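# Put crumpled paper in a lidded bin and close it

## Task

Lift the bin's lid open, drop the crumpled paper inside, close the lid again, and finish with neither gripper holding anything.

## Robot and tools

Robot: two six-joint arms with parallel grippers, left_arm and right_arm. Scene frame: origin at table-top height, midway between the nominal arm bases; +x points out over the table, +y toward the left_arm side, +z up. Arm names do not match image left and right. Calibrated bases: left_arm at (-0.029, +0.351, +0.048) m, right_arm at (-0.022, -0.221, +0.038) m, each yawed very slightly (quat_wxyz +1.000, 0, 0, -0.008).

Command row: every motion call uses rows of exactly 14 numbers covering both arms, even when one arm stays put. Order is left_arm waist, shoulder, elbow, wrist pitch, wrist yaw, wrist roll, opening, followed by the same seven for right_arm. The six joint values are absolute target angles in radians, read the same way as the Joint positions line, not offsets. Stated ranges: waist -2.880..2.880, shoulder 0.000..3.142, elbow 0.000..3.019, wrist pitch -1.693..1.571, wrist yaw -1.571..1.571, wrist roll -2.094..2.094. True ends can differ by up to 0.084 rad. A target more than 0.084 past an end, and farther out than the current angle, makes the call get refused. A target beyond the true end gets clipped, and the result reports "joint sent to its limit". Opening is a unitless value from -1 (closed) to +1 (fully open, pads 0.094 m apart).

execute_actions(actions, cameras): actions holds at most one item. An empty list only reads the state and returns pictures. {"rows": [...], "steps": n} plays up to 15 rows, one per 1/30 s step, repeating the last row. It needs at least 6 steps, and its result arrives 6 steps before the end. {"steps": n} with no rows waits up to 300 steps, counted from the previous result. Pictures come only for an empty list or when cameras names them.

move(target, speed, blend, cameras): target is one 14-number row or a list of up to 15 rows, all absolute joint angles plus openings. All joints travel together, so grippers move along curves. speed is in rad/s for the joint with the farthest to go (0.01 to 12.57, default 0.5), given as one value or one per target. blend, in rad, rounds the corners at intermediate targets. Paths last at least 0.5 s, and anything over 10 s stops short. Finger values in the first row are applied at the start. Finger values in later rows are applied once the arm has arrived and come to rest. The result adds a "move:" line: done, off_target (at rest but a joint more than 0.035 rad off), moving, held, or fault, plus limits=held if steps were withheld. Moves do not avoid obstacles or the other arm.

wait(seconds 0 to 10) lets time pass without sending anything new. zoom_image(camera, region [x0,y0,x1,y1] in pixels, at most 504x504) gives a closer look at the latest image. It should only be called after the lid is shut and both grippers have released.

Result lines: end_effector_position (m) and end_effector_quat_wxyz are given in the scene frame for the point between the finger pads, about 1 cm behind the fingertips. They may be off by a few cm. Fingers point along the gripper's +z and open along its y. Joint positions and Joint velocities list one block per arm: six joints in rad or rad/s, then the pad gap in m. "within noise" means the arm is still. grip_measured uses the same scale as opening. "joint command not followed" means a clearance check changed or held back targets. Joint torques are ordered like the joints; positive pushes toward larger angles; entries 3 and 4 wrap at ±28 N m. MOTOR HOT appears at 85 °C. At 100 °C that arm goes limp and drops what it holds for 30 to 60 s or more.

Motion behaviour: the robot keeps heading toward the last row sent while you think, and thinking time counts as robot time. Joint targets are capped a set distance ahead of the measured angles. Any arm target that would shift the gripper more than 110 mm gets scaled back, so far goals need several calls.

Gripping: the paper is soft, so close on it slowly and not too far, and confirm the grasp on camera. To release, command an opening well above grip_measured. Lids usually need a hinge-like arc, for example a hook under the lid edge or a pinch on a handle, to lift it and later lower it.

Avoid: hitting or squeezing one arm with the other, which can fail the scene. Avoid fast moves into contact, slamming the lid, and dropping the paper from high up or letting go while it moves. Keep the bin and paper from falling off the table. Do not keep arms stretched out or pushing against things for long, since motors heat up. A gust may occasionally nudge loose items.

Each tool is called after "Call:" in YAML: its name, and indented under it one key for each argument.

## Session

Call:
execute_actions:
  actions: []

Scene clock: 0.00 s of 4800.00 s.
left_arm: end_effector_position=(+0.6359, -0.1310, +0.2015) grip_measured=+1.000 end_effector_quat_wxyz=(+0.488, -0.353, +0.796, -0.059) | right_arm: end_effector_position=(+0.2483, -0.4463, +0.1027) grip_measured=+1.000 end_effector_quat_wxyz=(-0.005, -0.455, +0.891, +0.017)
Joint positions: left_arm=[-0.769 2.287 2.099 -0.721 -0.858 -1.308 0.094] | right_arm=[-0.678 1.435 0.87 -1.041 -0.004 -1.638 0.094]
Joint velocities: within noise
Joint torques (N m): no reading
Motor temperatures (°C): left_arm=[31 34 35 32 30 30 30] | right_arm=[33 34 33 34 33 32 30]
Heat: left arm: hottest elbow 35 °C; right arm: hottest shoulder 34 °C.

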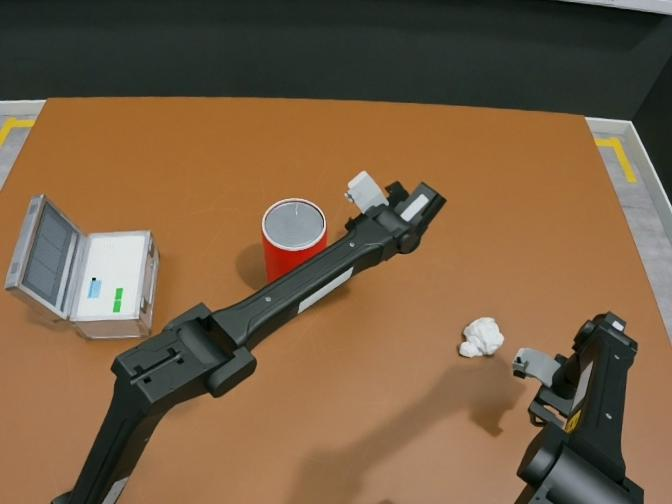

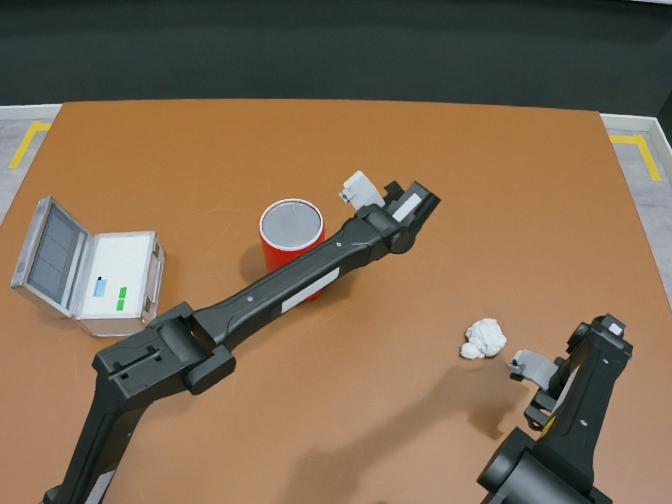

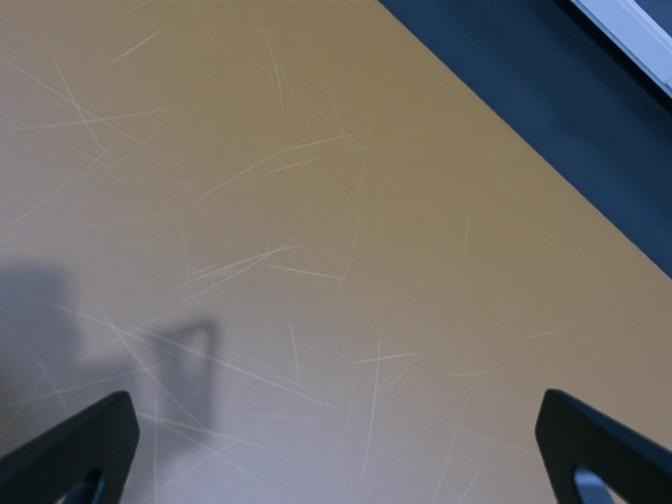

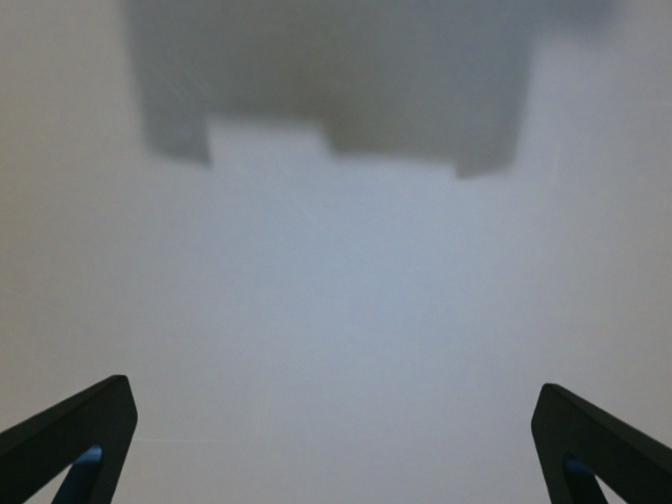

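Call:
zoom_image:
  camera: "cam_head_left"
  region: [230, 180, 350, 300]

Call:
zoom_image:
  camera: "cam_head_right"
  region: [440, 280, 640, 430]

Scaled by 4.200 from the camera's 672x504 image, which has a finer 960x720 frame.

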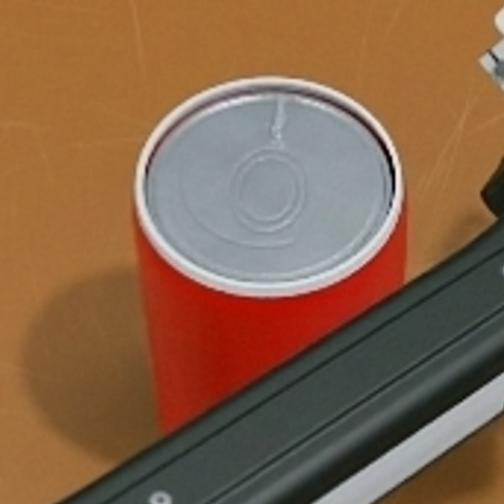

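Scaled by 2.520 from the camera's 672x504 image, which has a finer 960x720 frame.

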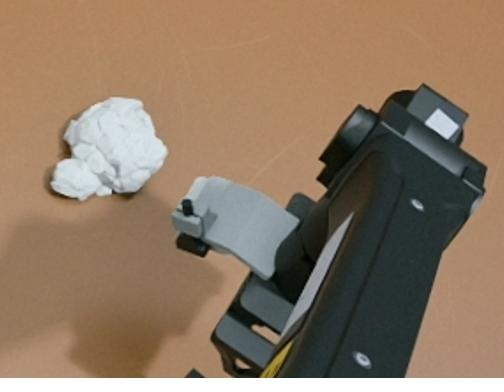

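Call:
zoom_image:
  camera: "cam_head_left"
  region: [0, 180, 170, 350]

Call:
zoom_image:
  camera: "cam_head_right"
  region: [0, 180, 170, 350]

Call:
zoom_image:
  camera: "cam_head_right"
  region: [230, 180, 350, 300]

Scaled by 2.965 from the camera's 672x504 image, which has a finer 960x720 frame.

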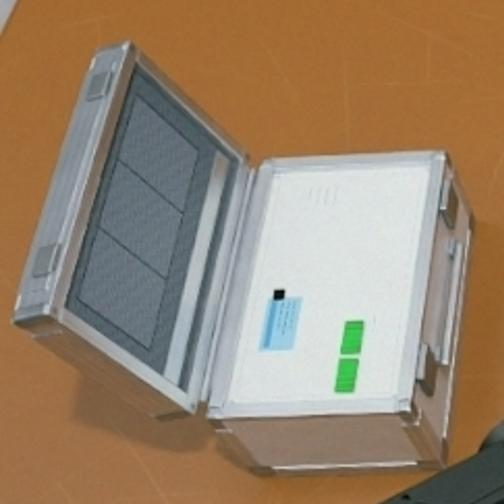

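Scaled by 2.965 from the camera's 672x504 image, which has a finer 960x720 frame.

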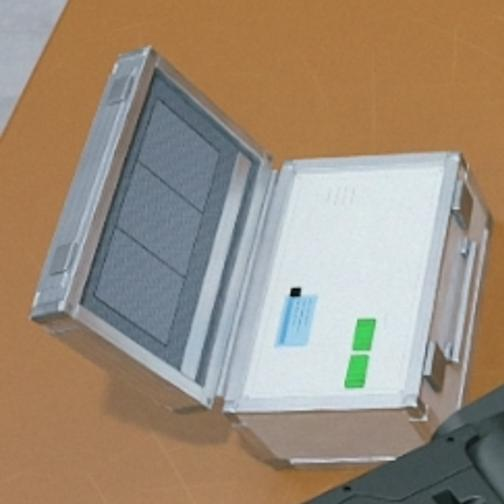

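Scaled by 4.200 from the camera's 672x504 image, which has a finer 960x720 frame.

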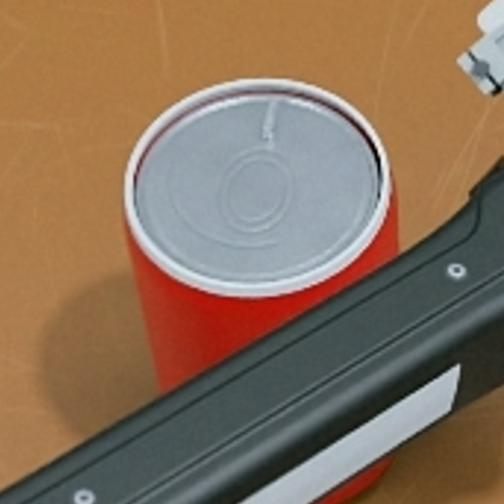

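Call:
move:
  target:
    - [-0.769,1.2,1.2,-0.72,-0.858,-1.308,1,-0.678,1.2,1.2,-1.2,0,0,1]
    - [0.3,1.2,1.2,-1.1,0,0,1,-0.3,1.2,1.2,-1.2,0,0,1]
  speed: 0.9

Scene clock: 6.17 s of 4800.00 s.
left_arm: end_effector_position=(+0.3991, +0.4725, +0.3376) grip_measured=+1.000 end_effector_quat_wxyz=(+0.233, -0.140, +0.962, +0.033) | right_arm: end_effector_position=(+0.3641, -0.3507, +0.2837) grip_measured=+1.000 end_effector_quat_wxyz=(+0.149, +0.155, +0.976, -0.024)
Joint positions: left_arm=[0.292 1.208 1.205 -1.093 -0.003 -0.012 0.094] | right_arm=[-0.306 1.214 1.139 -1.193 -0.002 -0.008 0.094]
Joint velocities: within noise
Joint torques (N m): left_arm=[1.49 -6.71 8.49 1.29 0.17 0.09] | right_arm=[1.73 -7.65 11.59 0.34 0.07 0.08]
Motor temperatures (°C): left_arm=[31 35 35 32 30 30 30] | right_arm=[33 34 34 34 33 32 30]
Heat: left arm: hottest shoulder 35 °C; right arm: hottest shoulder 34 °C.
Kept back: nothing.
move: off_target (right_arm); right_arm: the elbow is farthest, 0.061 rad from its target

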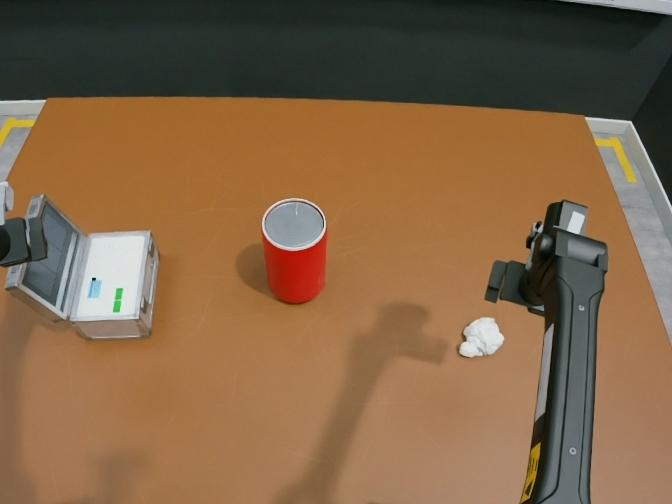

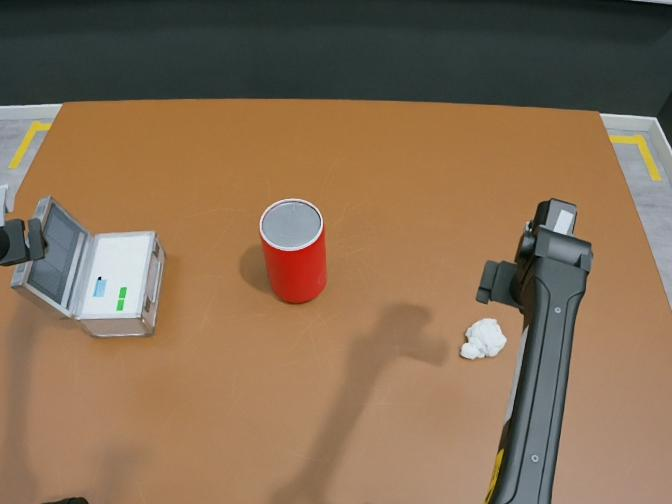

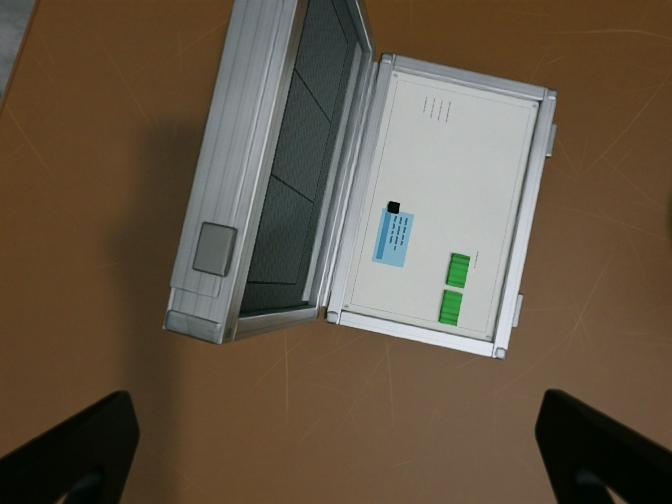

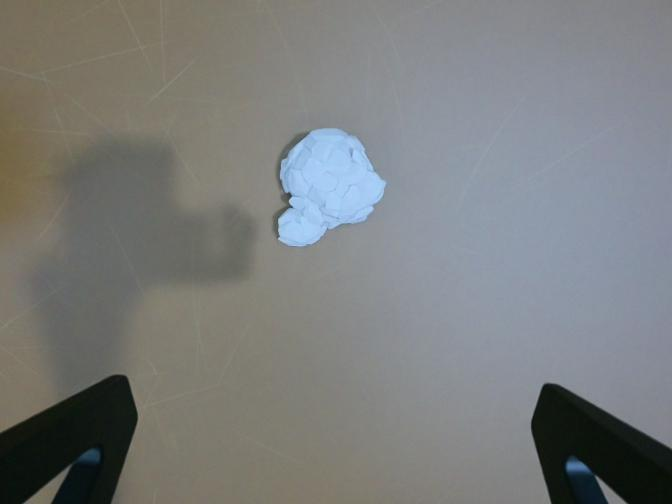

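Call:
move:
  target: [-0.45,1.3,1.65,-1.3,0,0,1,-0.306,1.646,1.275,-1.152,0,0.785,1]
  speed: 0.9

Scene clock: 9.07 s of 4800.00 s.
left_arm: end_effector_position=(+0.4006, +0.1368, +0.4694) grip_measured=+1.000 end_effector_quat_wxyz=(+0.278, +0.215, +0.934, -0.067) | right_arm: end_effector_position=(+0.4150, -0.3678, +0.1369) grip_measured=+1.000 end_effector_quat_wxyz=(-0.009, +0.522, +0.853, -0.001)
Joint positions: left_arm=[-0.446 1.288 1.59 -1.293 -0.001 -0.01 0.094] | right_arm=[-0.306 1.646 1.219 -1.162 -0.002 0.776 0.094]
Joint velocities: within noise
Joint torques (N m): left_arm=[0.5 -6.24 13.35 1.44 0.06 0.07] | right_arm=[1.2 -11.46 10.13 0.42 0.12 0.11]
Motor temperatures (°C): left_arm=[31 35 36 32 30 30 30] | right_arm=[33 34 35 34 33 32 30]
Heat: left arm: hottest elbow 36 °C; right arm: hottest elbow 35 °C.
Kept back: nothing.
move: off_target (left_arm, right_arm); left_arm: the elbow is farthest, 0.060 rad from its target; right_arm: the elbow is farthest, 0.056 rad from its target

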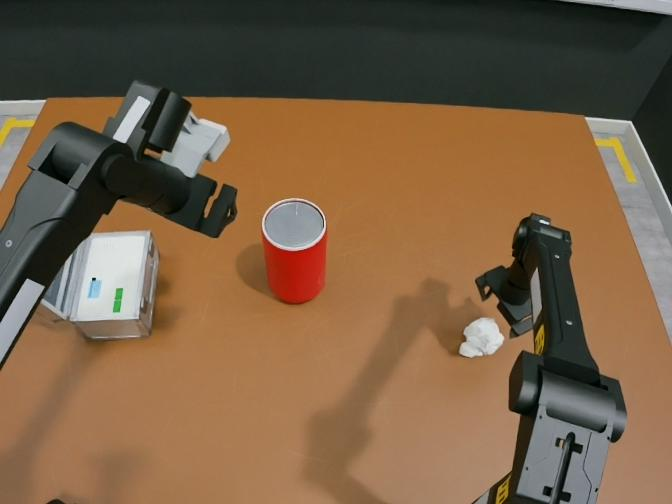

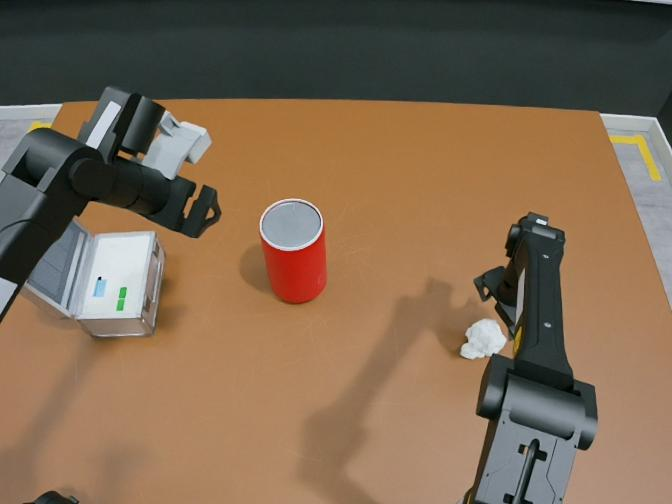

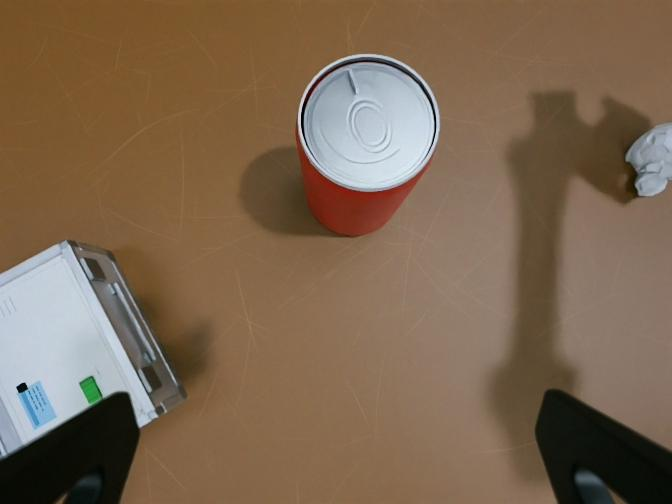

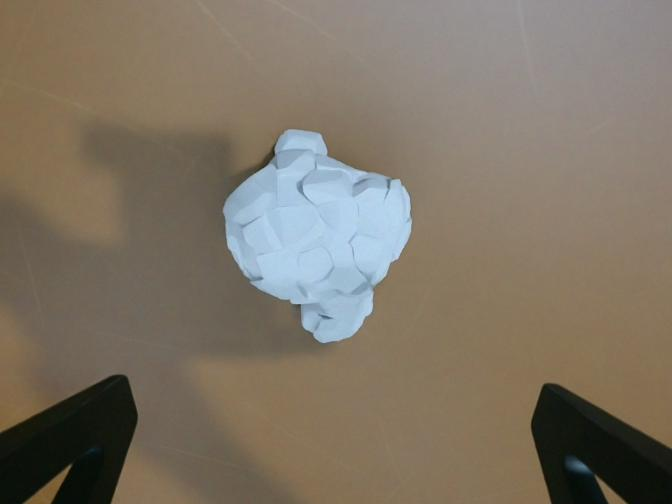

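Call:
zoom_image:
  camera: "cam_left_wrist"
  region: [280, 40, 460, 240]

Call:
move:
  target:
    - [-0.45,1.3,1.65,-1.3,0,0,1,-0.292,1.797,1.157,-0.871,0,0.785,1]
    - [-0.45,1.3,1.65,-1.3,0,0,1,-0.292,1.797,1.157,-0.871,0,0.785,0.3]
  speed: 0.6

Scaled by 2.520 from the camera's 672x504 image, which has a finer 960x720 frame.

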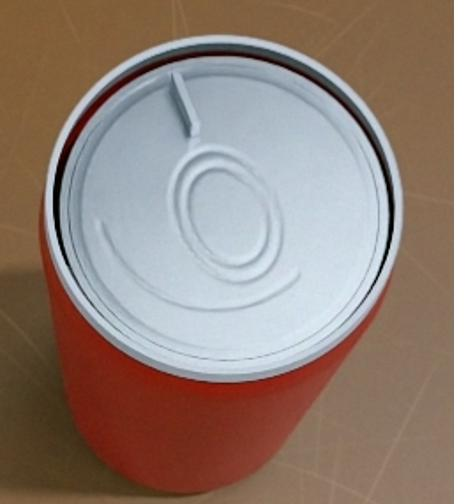

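Scene clock: 11.27 s of 4800.00 s.
left_arm: end_effector_position=(+0.4006, +0.1368, +0.4694) grip_measured=+1.000 end_effector_quat_wxyz=(+0.278, +0.215, +0.934, -0.067) | right_arm: end_effector_position=(+0.4446, -0.3745, +0.0462) grip_measured=+0.303 end_effector_quat_wxyz=(+0.022, +0.520, +0.854, +0.006)
Joint positions: left_arm=[-0.446 1.288 1.59 -1.293 -0.001 -0.01 0.094] | right_arm=[-0.3 1.803 1.159 -0.882 -0.002 0.777 0.061]
Joint velocities: within noise
Joint torques (N m): left_arm=[0.5 -6.3 13.38 1.47 0.04 0.06] | right_arm=[1.96 -13.16 5.38 0.51 0.12 0.09]
Motor temperatures (°C): left_arm=[31 35 36 32 30 30 30] | right_arm=[33 34 35 34 33 32 30]
Heat: left arm: hottest elbow 36 °C; right arm: hottest elbow 35 °C.
Kept back: nothing.
move: off_target (left_arm); left_arm: the elbow is farthest, 0.060 rad from its target

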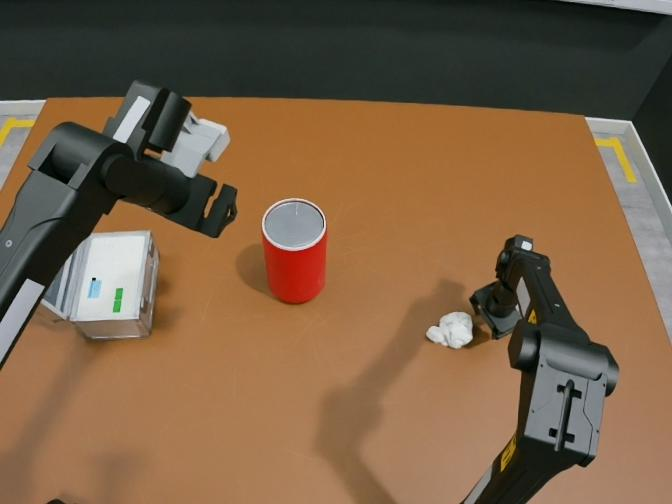

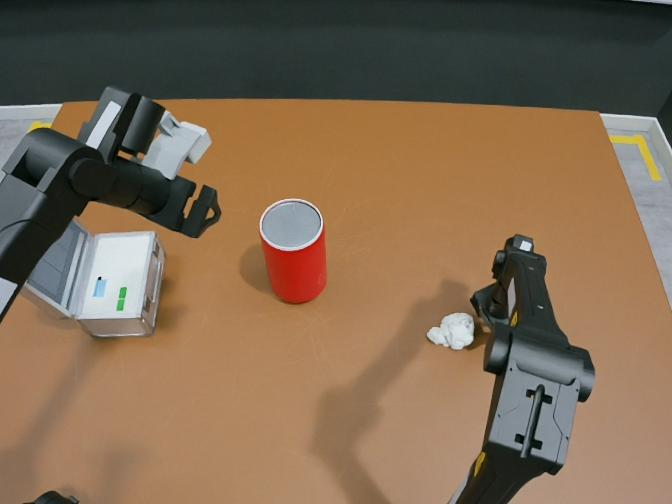

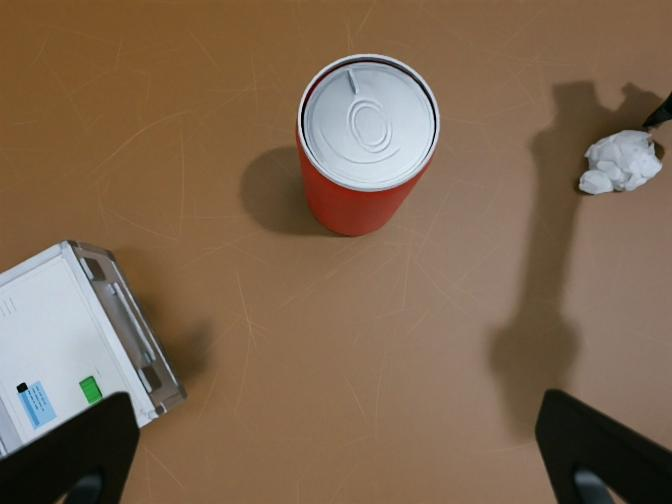

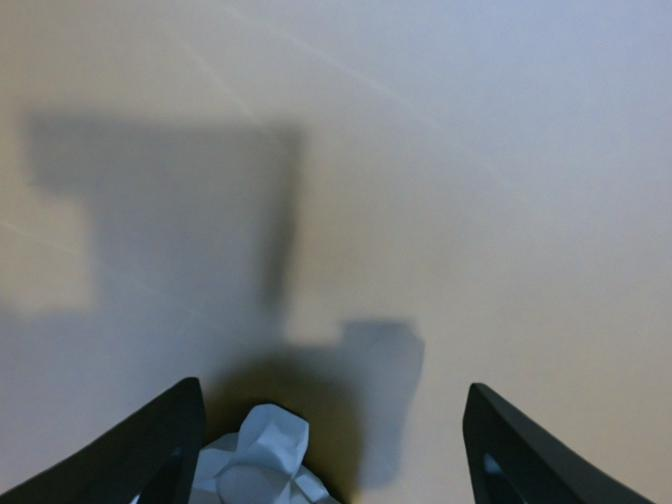

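Call:
move:
  target:
    - [-0.45,1.3,1.65,-1.3,0,0,1,-0.292,1.797,1.157,-0.871,0,0.785,1]
    - [-0.494,1.878,2.03,-1.65,0,0,1,-0.2,1.5,1.25,-1.25,0,0.785,1]
  speed: 0.7

Call:
zoom_image:
  camera: "cam_left_wrist"
  region: [180, 0, 560, 340]

Scene clock: 14.30 s of 4800.00 s.
left_arm: end_effector_position=(+0.4870, +0.0705, +0.3075) grip_measured=+1.000 end_effector_quat_wxyz=(+0.010, +0.241, +0.970, -0.002) | right_arm: end_effector_position=(+0.4009, -0.3174, +0.1865) grip_measured=+0.998 end_effector_quat_wxyz=(+0.007, +0.479, +0.878, +0.003)
Joint positions: left_arm=[-0.481 1.882 1.974 -1.642 -0.001 -0.01 0.094] | right_arm=[-0.206 1.511 1.197 -1.242 -0.002 0.777 0.094]
Joint velocities: within noise
Joint torques (N m): left_arm=[-0.09 -14.51 12.68 0.54 0.05 0.07] | right_arm=[1.73 -10.87 10.25 -0.23 0.12 0.09]
Motor temperatures (°C): left_arm=[31 35 37 32 30 30 30] | right_arm=[33 34 35 34 33 32 30]
Heat: left arm: hottest elbow 37 °C; right arm: hottest elbow 35 °C.
Kept back: nothing.
move: off_target (left_arm, right_arm); left_arm: the elbow is farthest, 0.056 rad from its target; right_arm: the elbow is farthest, 0.053 rad from its target

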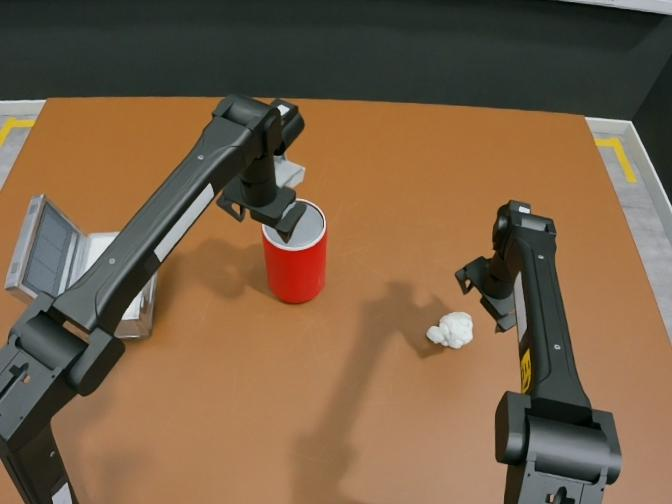

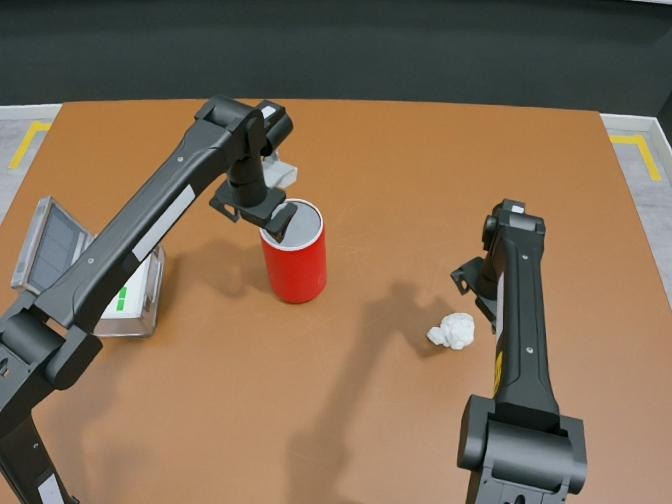

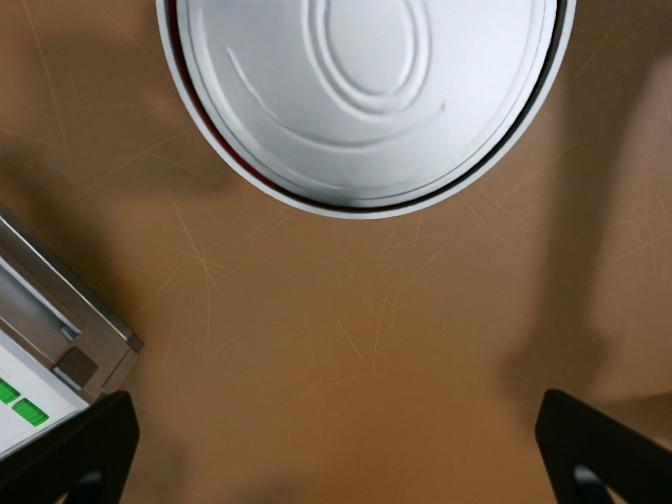

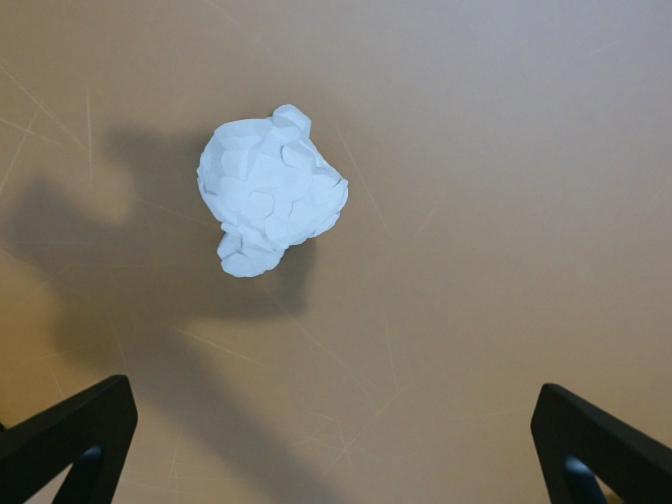

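Scaled by 1.326 from the camera's 672x504 image, which has a finer 960x720 frame.

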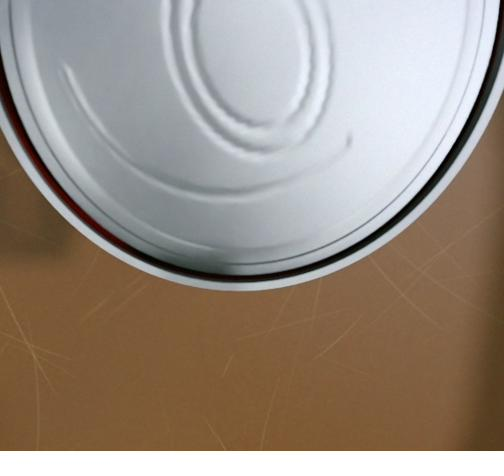

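Call:
move:
  target: [-0.494,1.878,2.03,-1.2,0,0,1,-0.163,1.719,1.17,-0.997,0,0.785,1]
  speed: 0.6

Call:
zoom_image:
  camera: "cam_left_wrist"
  region: [130, 0, 600, 360]

Scene clock: 16.37 s of 4800.00 s.
left_arm: end_effector_position=(+0.5761, +0.0220, +0.3316) grip_measured=+1.000 end_effector_quat_wxyz=(+0.215, +0.235, +0.946, -0.055) | right_arm: end_effector_position=(+0.4461, -0.3103, +0.0914) grip_measured=+0.998 end_effector_quat_wxyz=(+0.011, +0.464, +0.886, +0.005)
Joint positions: left_arm=[-0.481 1.882 1.974 -1.215 -0.001 -0.01 0.094] | right_arm=[-0.171 1.714 1.175 -1.008 -0.002 0.777 0.094]
Joint velocities: within noise
Joint torques (N m): left_arm=[-0.21 -15.21 13.2 2 0.06 0.06] | right_arm=[1.85 -12.16 5.49 0.5 0.11 0.1]
Motor temperatures (°C): left_arm=[31 35 37 32 30 30 30] | right_arm=[33 34 35 34 33 32 30]
Heat: left arm: hottest elbow 37 °C; right arm: hottest elbow 35 °C.
Kept back: nothing.
move: off_target (left_arm); left_arm: the elbow is farthest, 0.056 rad from its target

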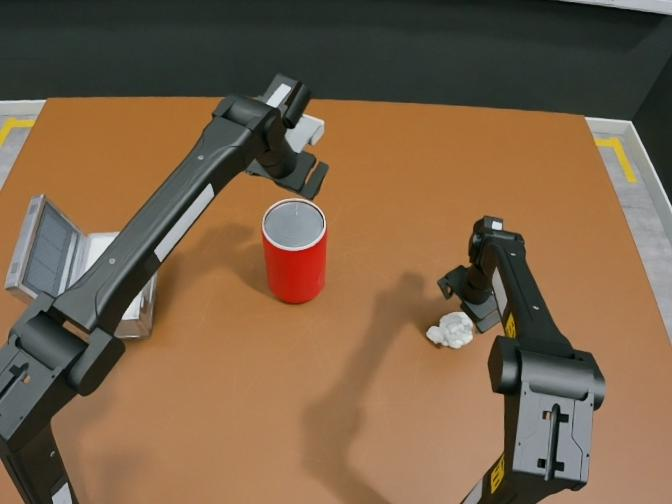

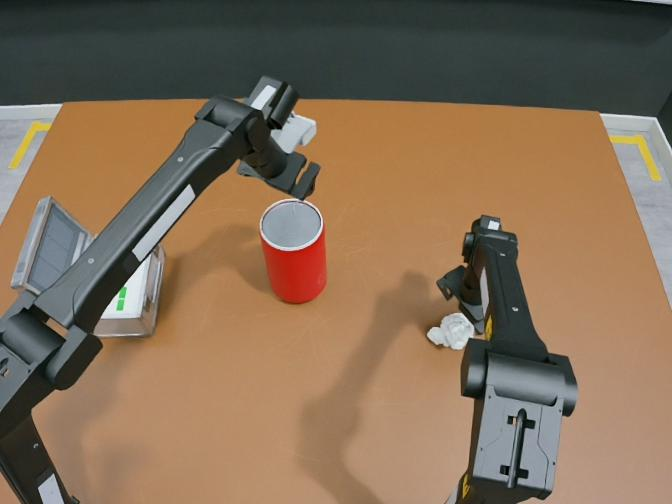

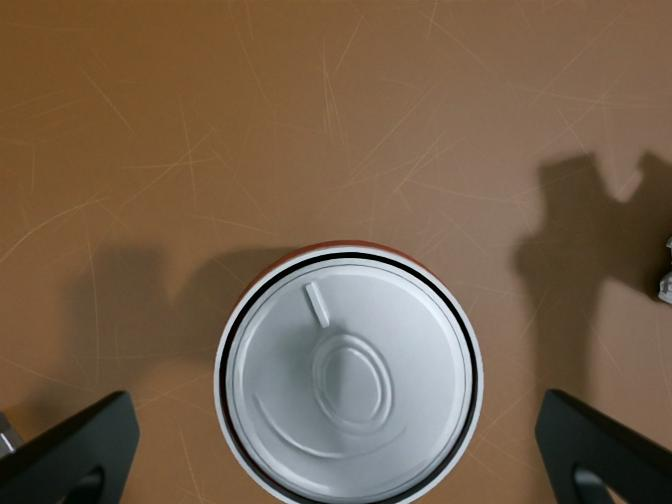

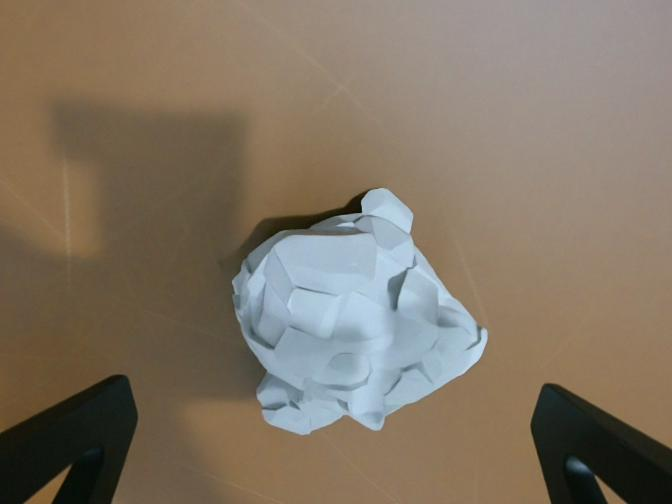

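Scaled by 1.072 from the camera's 672x504 image, which has a finer 960x720 frame.

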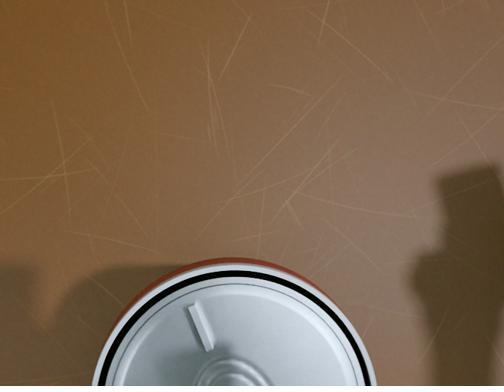

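Call:
move:
  target:
    - [-0.494,1.878,2.03,-1.2,0,0,1,-0.167,1.719,1.175,-1.01,0,1.7,1]
    - [-0.494,1.878,2.03,-1.2,0,0,1,-0.167,1.802,1.10,-0.87,0,1.7,1]
  speed: [1.2,0.3]

Scene clock: 18.93 s of 4800.00 s.
left_arm: end_effector_position=(+0.5761, +0.0220, +0.3316) grip_measured=+1.000 end_effector_quat_wxyz=(+0.215, +0.235, +0.946, -0.055) | right_arm: end_effector_position=(+0.4351, -0.3082, +0.0305) grip_measured=+0.998 end_effector_quat_wxyz=(-0.003, +0.807, +0.590, -0.001)
Joint positions: left_arm=[-0.481 1.882 1.974 -1.215 -0.001 -0.01 0.094] | right_arm=[-0.171 1.801 1.104 -0.88 -0.002 1.691 0.094]
Joint velocities: within noise
Joint torques (N m): left_arm=[-0.26 -15.09 13.23 1.98 0.07 0.07] | right_arm=[1.55 -12.51 4.88 0.36 0.14 0.1]
Motor temperatures (°C): left_arm=[31 35 37 32 30 30 30] | right_arm=[33 34 35 34 33 32 30]
Heat: left arm: hottest elbow 37 °C; right arm: hottest elbow 35 °C.
Kept back: nothing.
move: off_target (left_arm); left_arm: the elbow is farthest, 0.056 rad from its target

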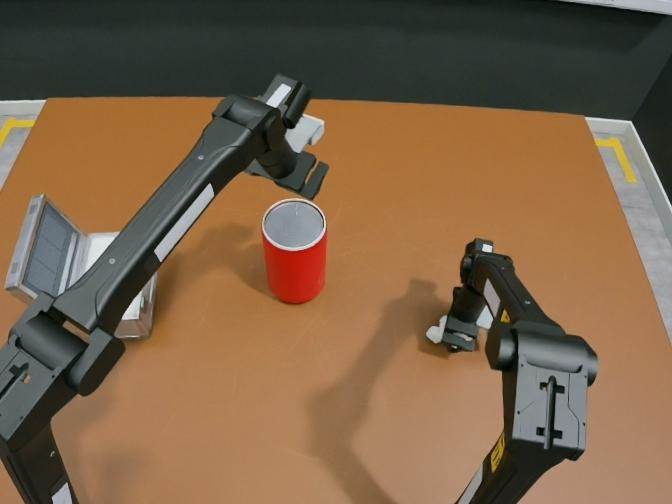

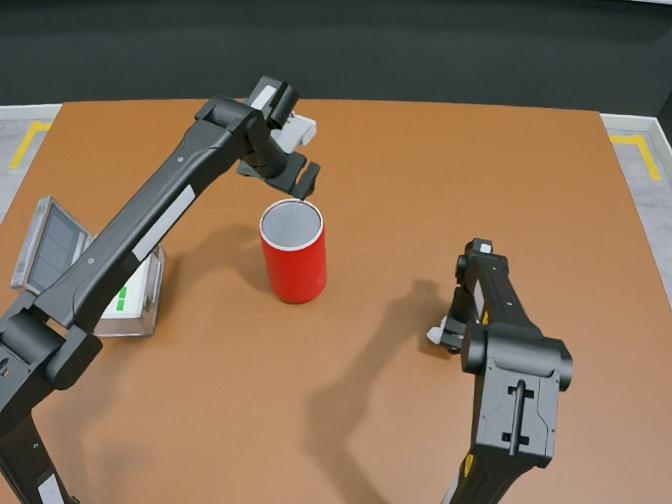

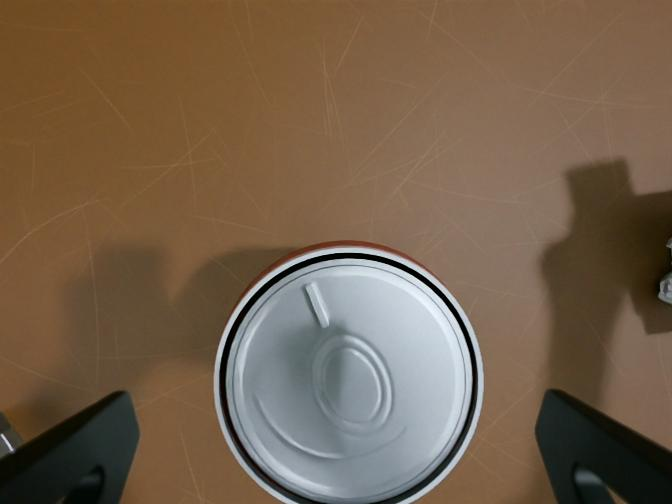

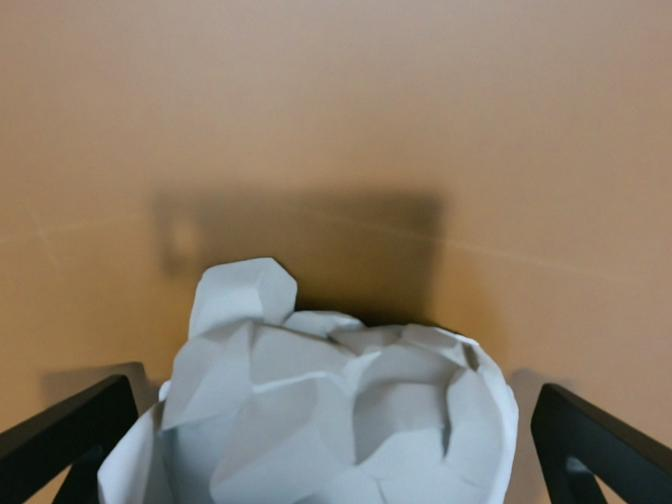

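Call:
execute_actions:
  actions:
    - {"rows":[[-0.494,1.878,2.03,-1.2,0,0,1,-0.167,1.802,1.10,-0.87,0,1.7,0.85],[-0.494,1.878,2.03,-1.2,0,0,1,-0.167,1.802,1.10,-0.87,0,1.7,0.78],[-0.494,1.878,2.03,-1.2,0,0,1,-0.167,1.802,1.10,-0.87,0,1.7,0.7],[-0.494,1.878,2.03,-1.2,0,0,1,-0.167,1.802,1.10,-0.87,0,1.7,0.63],[-0.494,1.878,2.03,-1.2,0,0,1,-0.167,1.802,1.10,-0.87,0,1.7,0.56],[-0.494,1.878,2.03,-1.2,0,0,1,-0.167,1.802,1.10,-0.87,0,1.7,0.5],[-0.494,1.878,2.03,-1.2,0,0,1,-0.167,1.802,1.10,-0.87,0,1.7,0.43],[-0.494,1.878,2.03,-1.2,0,0,1,-0.167,1.802,1.10,-0.87,0,1.7,0.36],[-0.494,1.878,2.03,-1.2,0,0,1,-0.167,1.802,1.10,-0.87,0,1.7,0.3],[-0.494,1.878,2.03,-1.2,0,0,1,-0.167,1.802,1.10,-0.87,0,1.7,0.25],[-0.494,1.878,2.03,-1.2,0,0,1,-0.167,1.802,1.10,-0.87,0,1.7,0.2]]}

Call:
move:
  target: [-0.494,1.878,2.03,-1.2,0,0,1,-0.167,1.646,1.275,-1.15,0,1.7,0.2]
  speed: 0.4

Scene clock: 19.73 s of 4800.00 s.
left_arm: end_effector_position=(+0.5761, +0.0220, +0.3316) grip_measured=+1.000 end_effector_quat_wxyz=(+0.215, +0.235, +0.946, -0.055) | right_arm: end_effector_position=(+0.4351, -0.3082, +0.0305) grip_measured=+0.578 end_effector_quat_wxyz=(-0.003, +0.807, +0.590, -0.001)
Joint positions: left_arm=[-0.481 1.882 1.974 -1.215 -0.001 -0.01 0.094] | right_arm=[-0.171 1.801 1.104 -0.88 -0.002 1.692 0.074]
Joint velocities: left_arm=[within noise] | right_arm=[-0.015 0.005 -0.007 -0.017 -0.007 -0.066 0.012]
Joint torques (N m): left_arm=[-0.21 -15.15 13.27 2.03 0.07 0.08] | right_arm=[1.44 -12.28 4.89 0.4 0.14 0.09]
Motor temperatures (°C): left_arm=[31 35 37 32 30 30 30] | right_arm=[33 34 35 34 33 32 30]
Heat: left arm: hottest elbow 37 °C; right arm: hottest elbow 35 °C.
Steps of this call (1-15: nothing new was sent; 16-24: this action's first 9). Readings (joint positions of left_arm | right_arm):
16: [-0.481 1.882 1.974 -1.215 -0.001 -0.010] | [-0.171 1.801 1.104 -0.880 -0.002 1.691]
17: [-0.481 1.882 1.974 -1.215 -0.001 -0.010] | [-0.171 1.801 1.104 -0.880 -0.002 1.691]
19: [-0.481 1.882 1.974 -1.215 -0.001 -0.010] | [-0.171 1.801 1.104 -0.880 -0.002 1.692]
23: [-0.481 1.882 1.974 -1.215 -0.001 -0.010] | [-0.171 1.801 1.104 -0.880 -0.002 1.692]
24: the state above

Scene clock: 21.30 s of 4800.00 s.
left_arm: end_effector_position=(+0.5761, +0.0220, +0.3316) grip_measured=+1.000 end_effector_quat_wxyz=(+0.215, +0.235, +0.946, -0.055) | right_arm: end_effector_position=(+0.4383, -0.3088, +0.1343) grip_measured=+0.582 end_effector_quat_wxyz=(-0.001, +0.807, +0.590, +0.000)
Joint positions: left_arm=[-0.481 1.882 1.974 -1.215 -0.001 -0.01 0.094] | right_arm=[-0.171 1.658 1.227 -1.141 -0.002 1.692 0.074]
Joint velocities: within noise
Joint torques (N m): left_arm=[-0.26 -15.15 13.22 1.98 0.05 0.08] | right_arm=[1.38 -12.28 9.65 -0.29 0.14 0.09]
Motor temperatures (°C): left_arm=[31 36 38 32 30 30 30] | right_arm=[33 34 35 34 33 32 30]
Heat: left arm: hottest elbow 38 °C; right arm: hottest elbow 35 °C.
Kept back: nothing.
move: off_target (left_arm, right_arm); left_arm: the elbow is farthest, 0.056 rad from its target; right_arm: the elbow is farthest, 0.048 rad from its target

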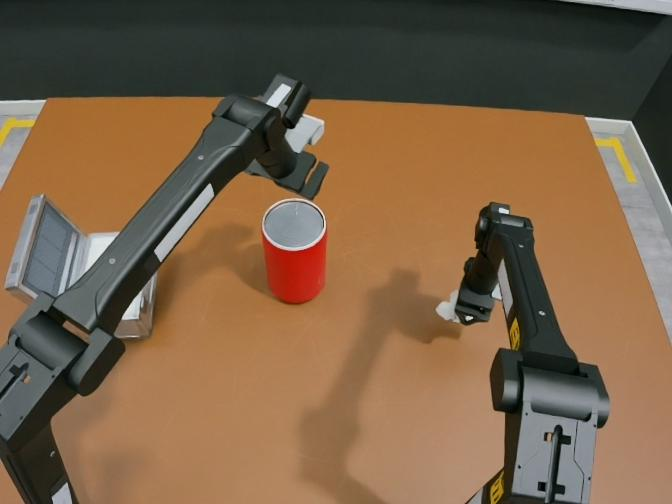

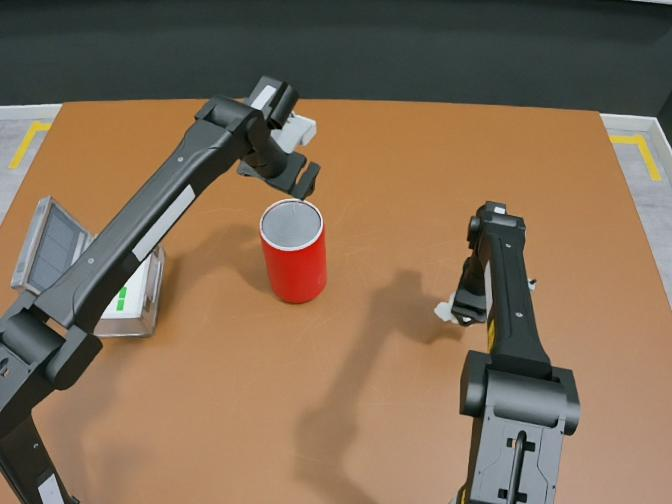

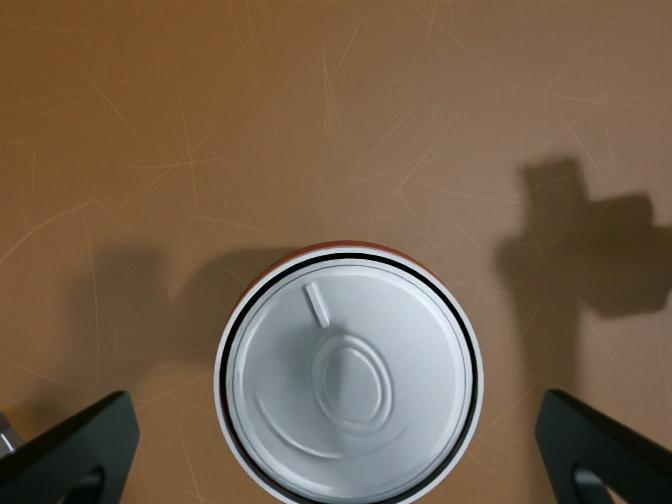

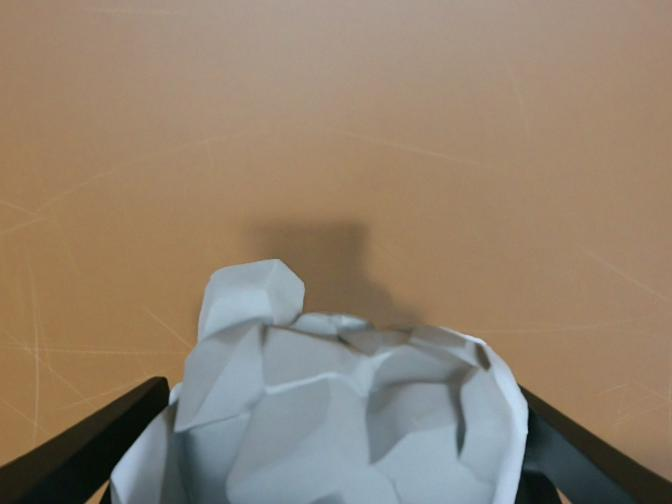

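Call:
move:
  target: [-0.467,2.085,2.15,-1.39,0,-0.37,-0.2,-0.167,1.646,1.275,-1.15,0,1.7,0.2]
  speed: 0.4

Call:
zoom_image:
  camera: "cam_left_wrist"
  region: [130, 150, 560, 504]

Scene clock: 24.57 s of 4800.00 s.
left_arm: end_effector_position=(+0.5818, +0.0190, +0.2442) grip_measured=-0.198 end_effector_quat_wxyz=(+0.094, +0.069, +0.992, -0.042) | right_arm: end_effector_position=(+0.4383, -0.3088, +0.1343) grip_measured=+0.582 end_effector_quat_wxyz=(-0.001, +0.807, +0.590, +0.000)
Joint positions: left_arm=[-0.481 2.073 2.09 -1.382 -0.001 -0.358 0.038] | right_arm=[-0.171 1.658 1.227 -1.141 -0.002 1.692 0.074]
Joint velocities: within noise
Joint torques (N m): left_arm=[2.26 -15.97 13.18 0.85 0.03 -0.11] | right_arm=[1.55 -12.28 9.55 -0.28 0.13 0.1]
Motor temperatures (°C): left_arm=[31 36 38 32 30 30 30] | right_arm=[33 34 35 34 33 32 31]
Heat: left arm: hottest elbow 38 °C; right arm: hottest elbow 35 °C.
Kept back: nothing.
move: off_target (left_arm, right_arm); left_arm: the elbow is farthest, 0.060 rad from its target; right_arm: the elbow is farthest, 0.048 rad from its target

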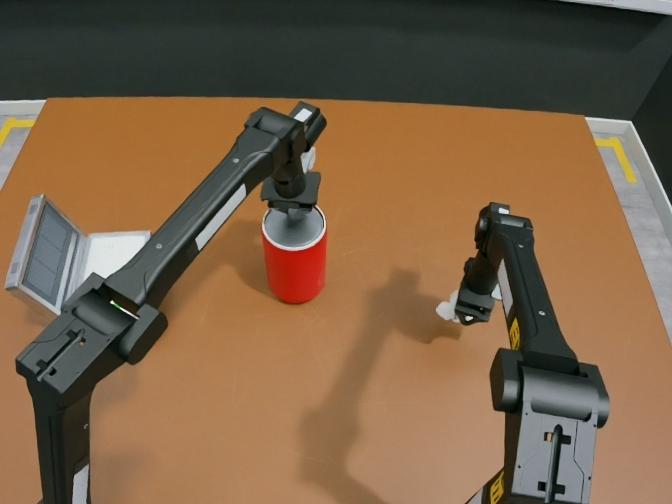

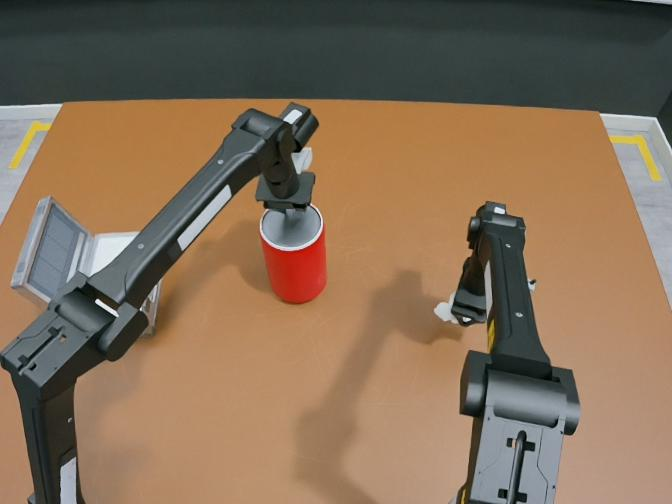

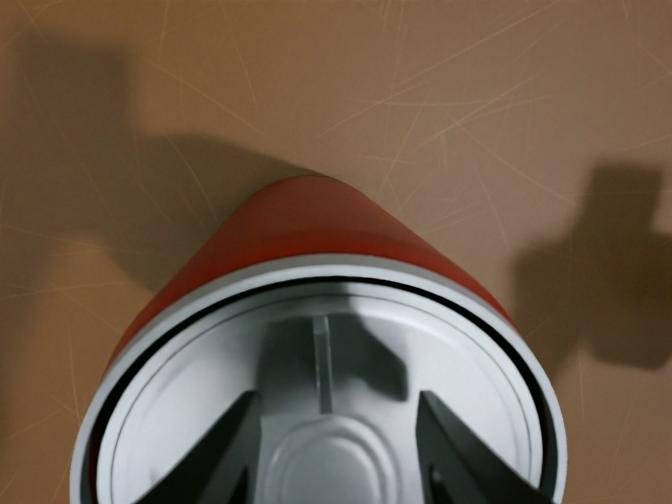

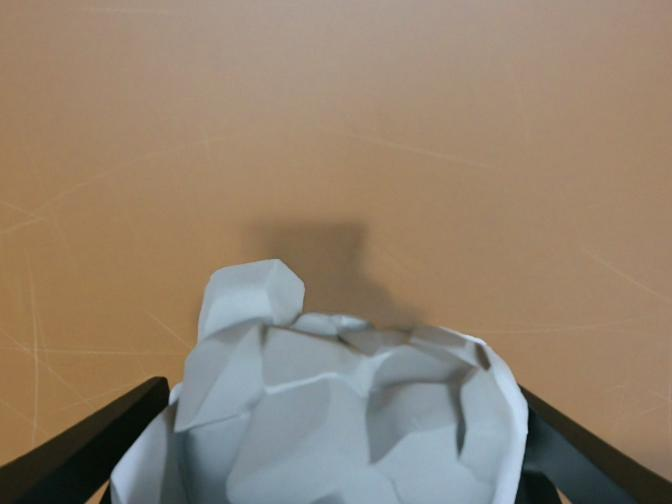

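Scaled by 1.172 from the camera's 672x504 image, which has a finer 960x720 frame.

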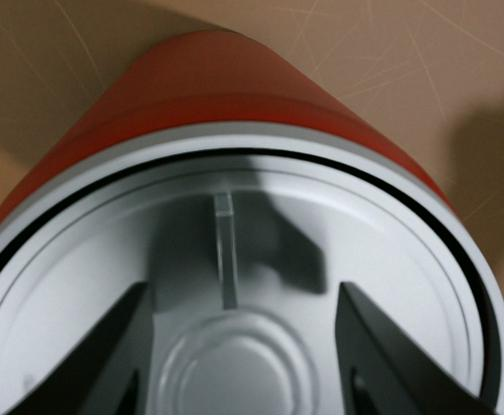

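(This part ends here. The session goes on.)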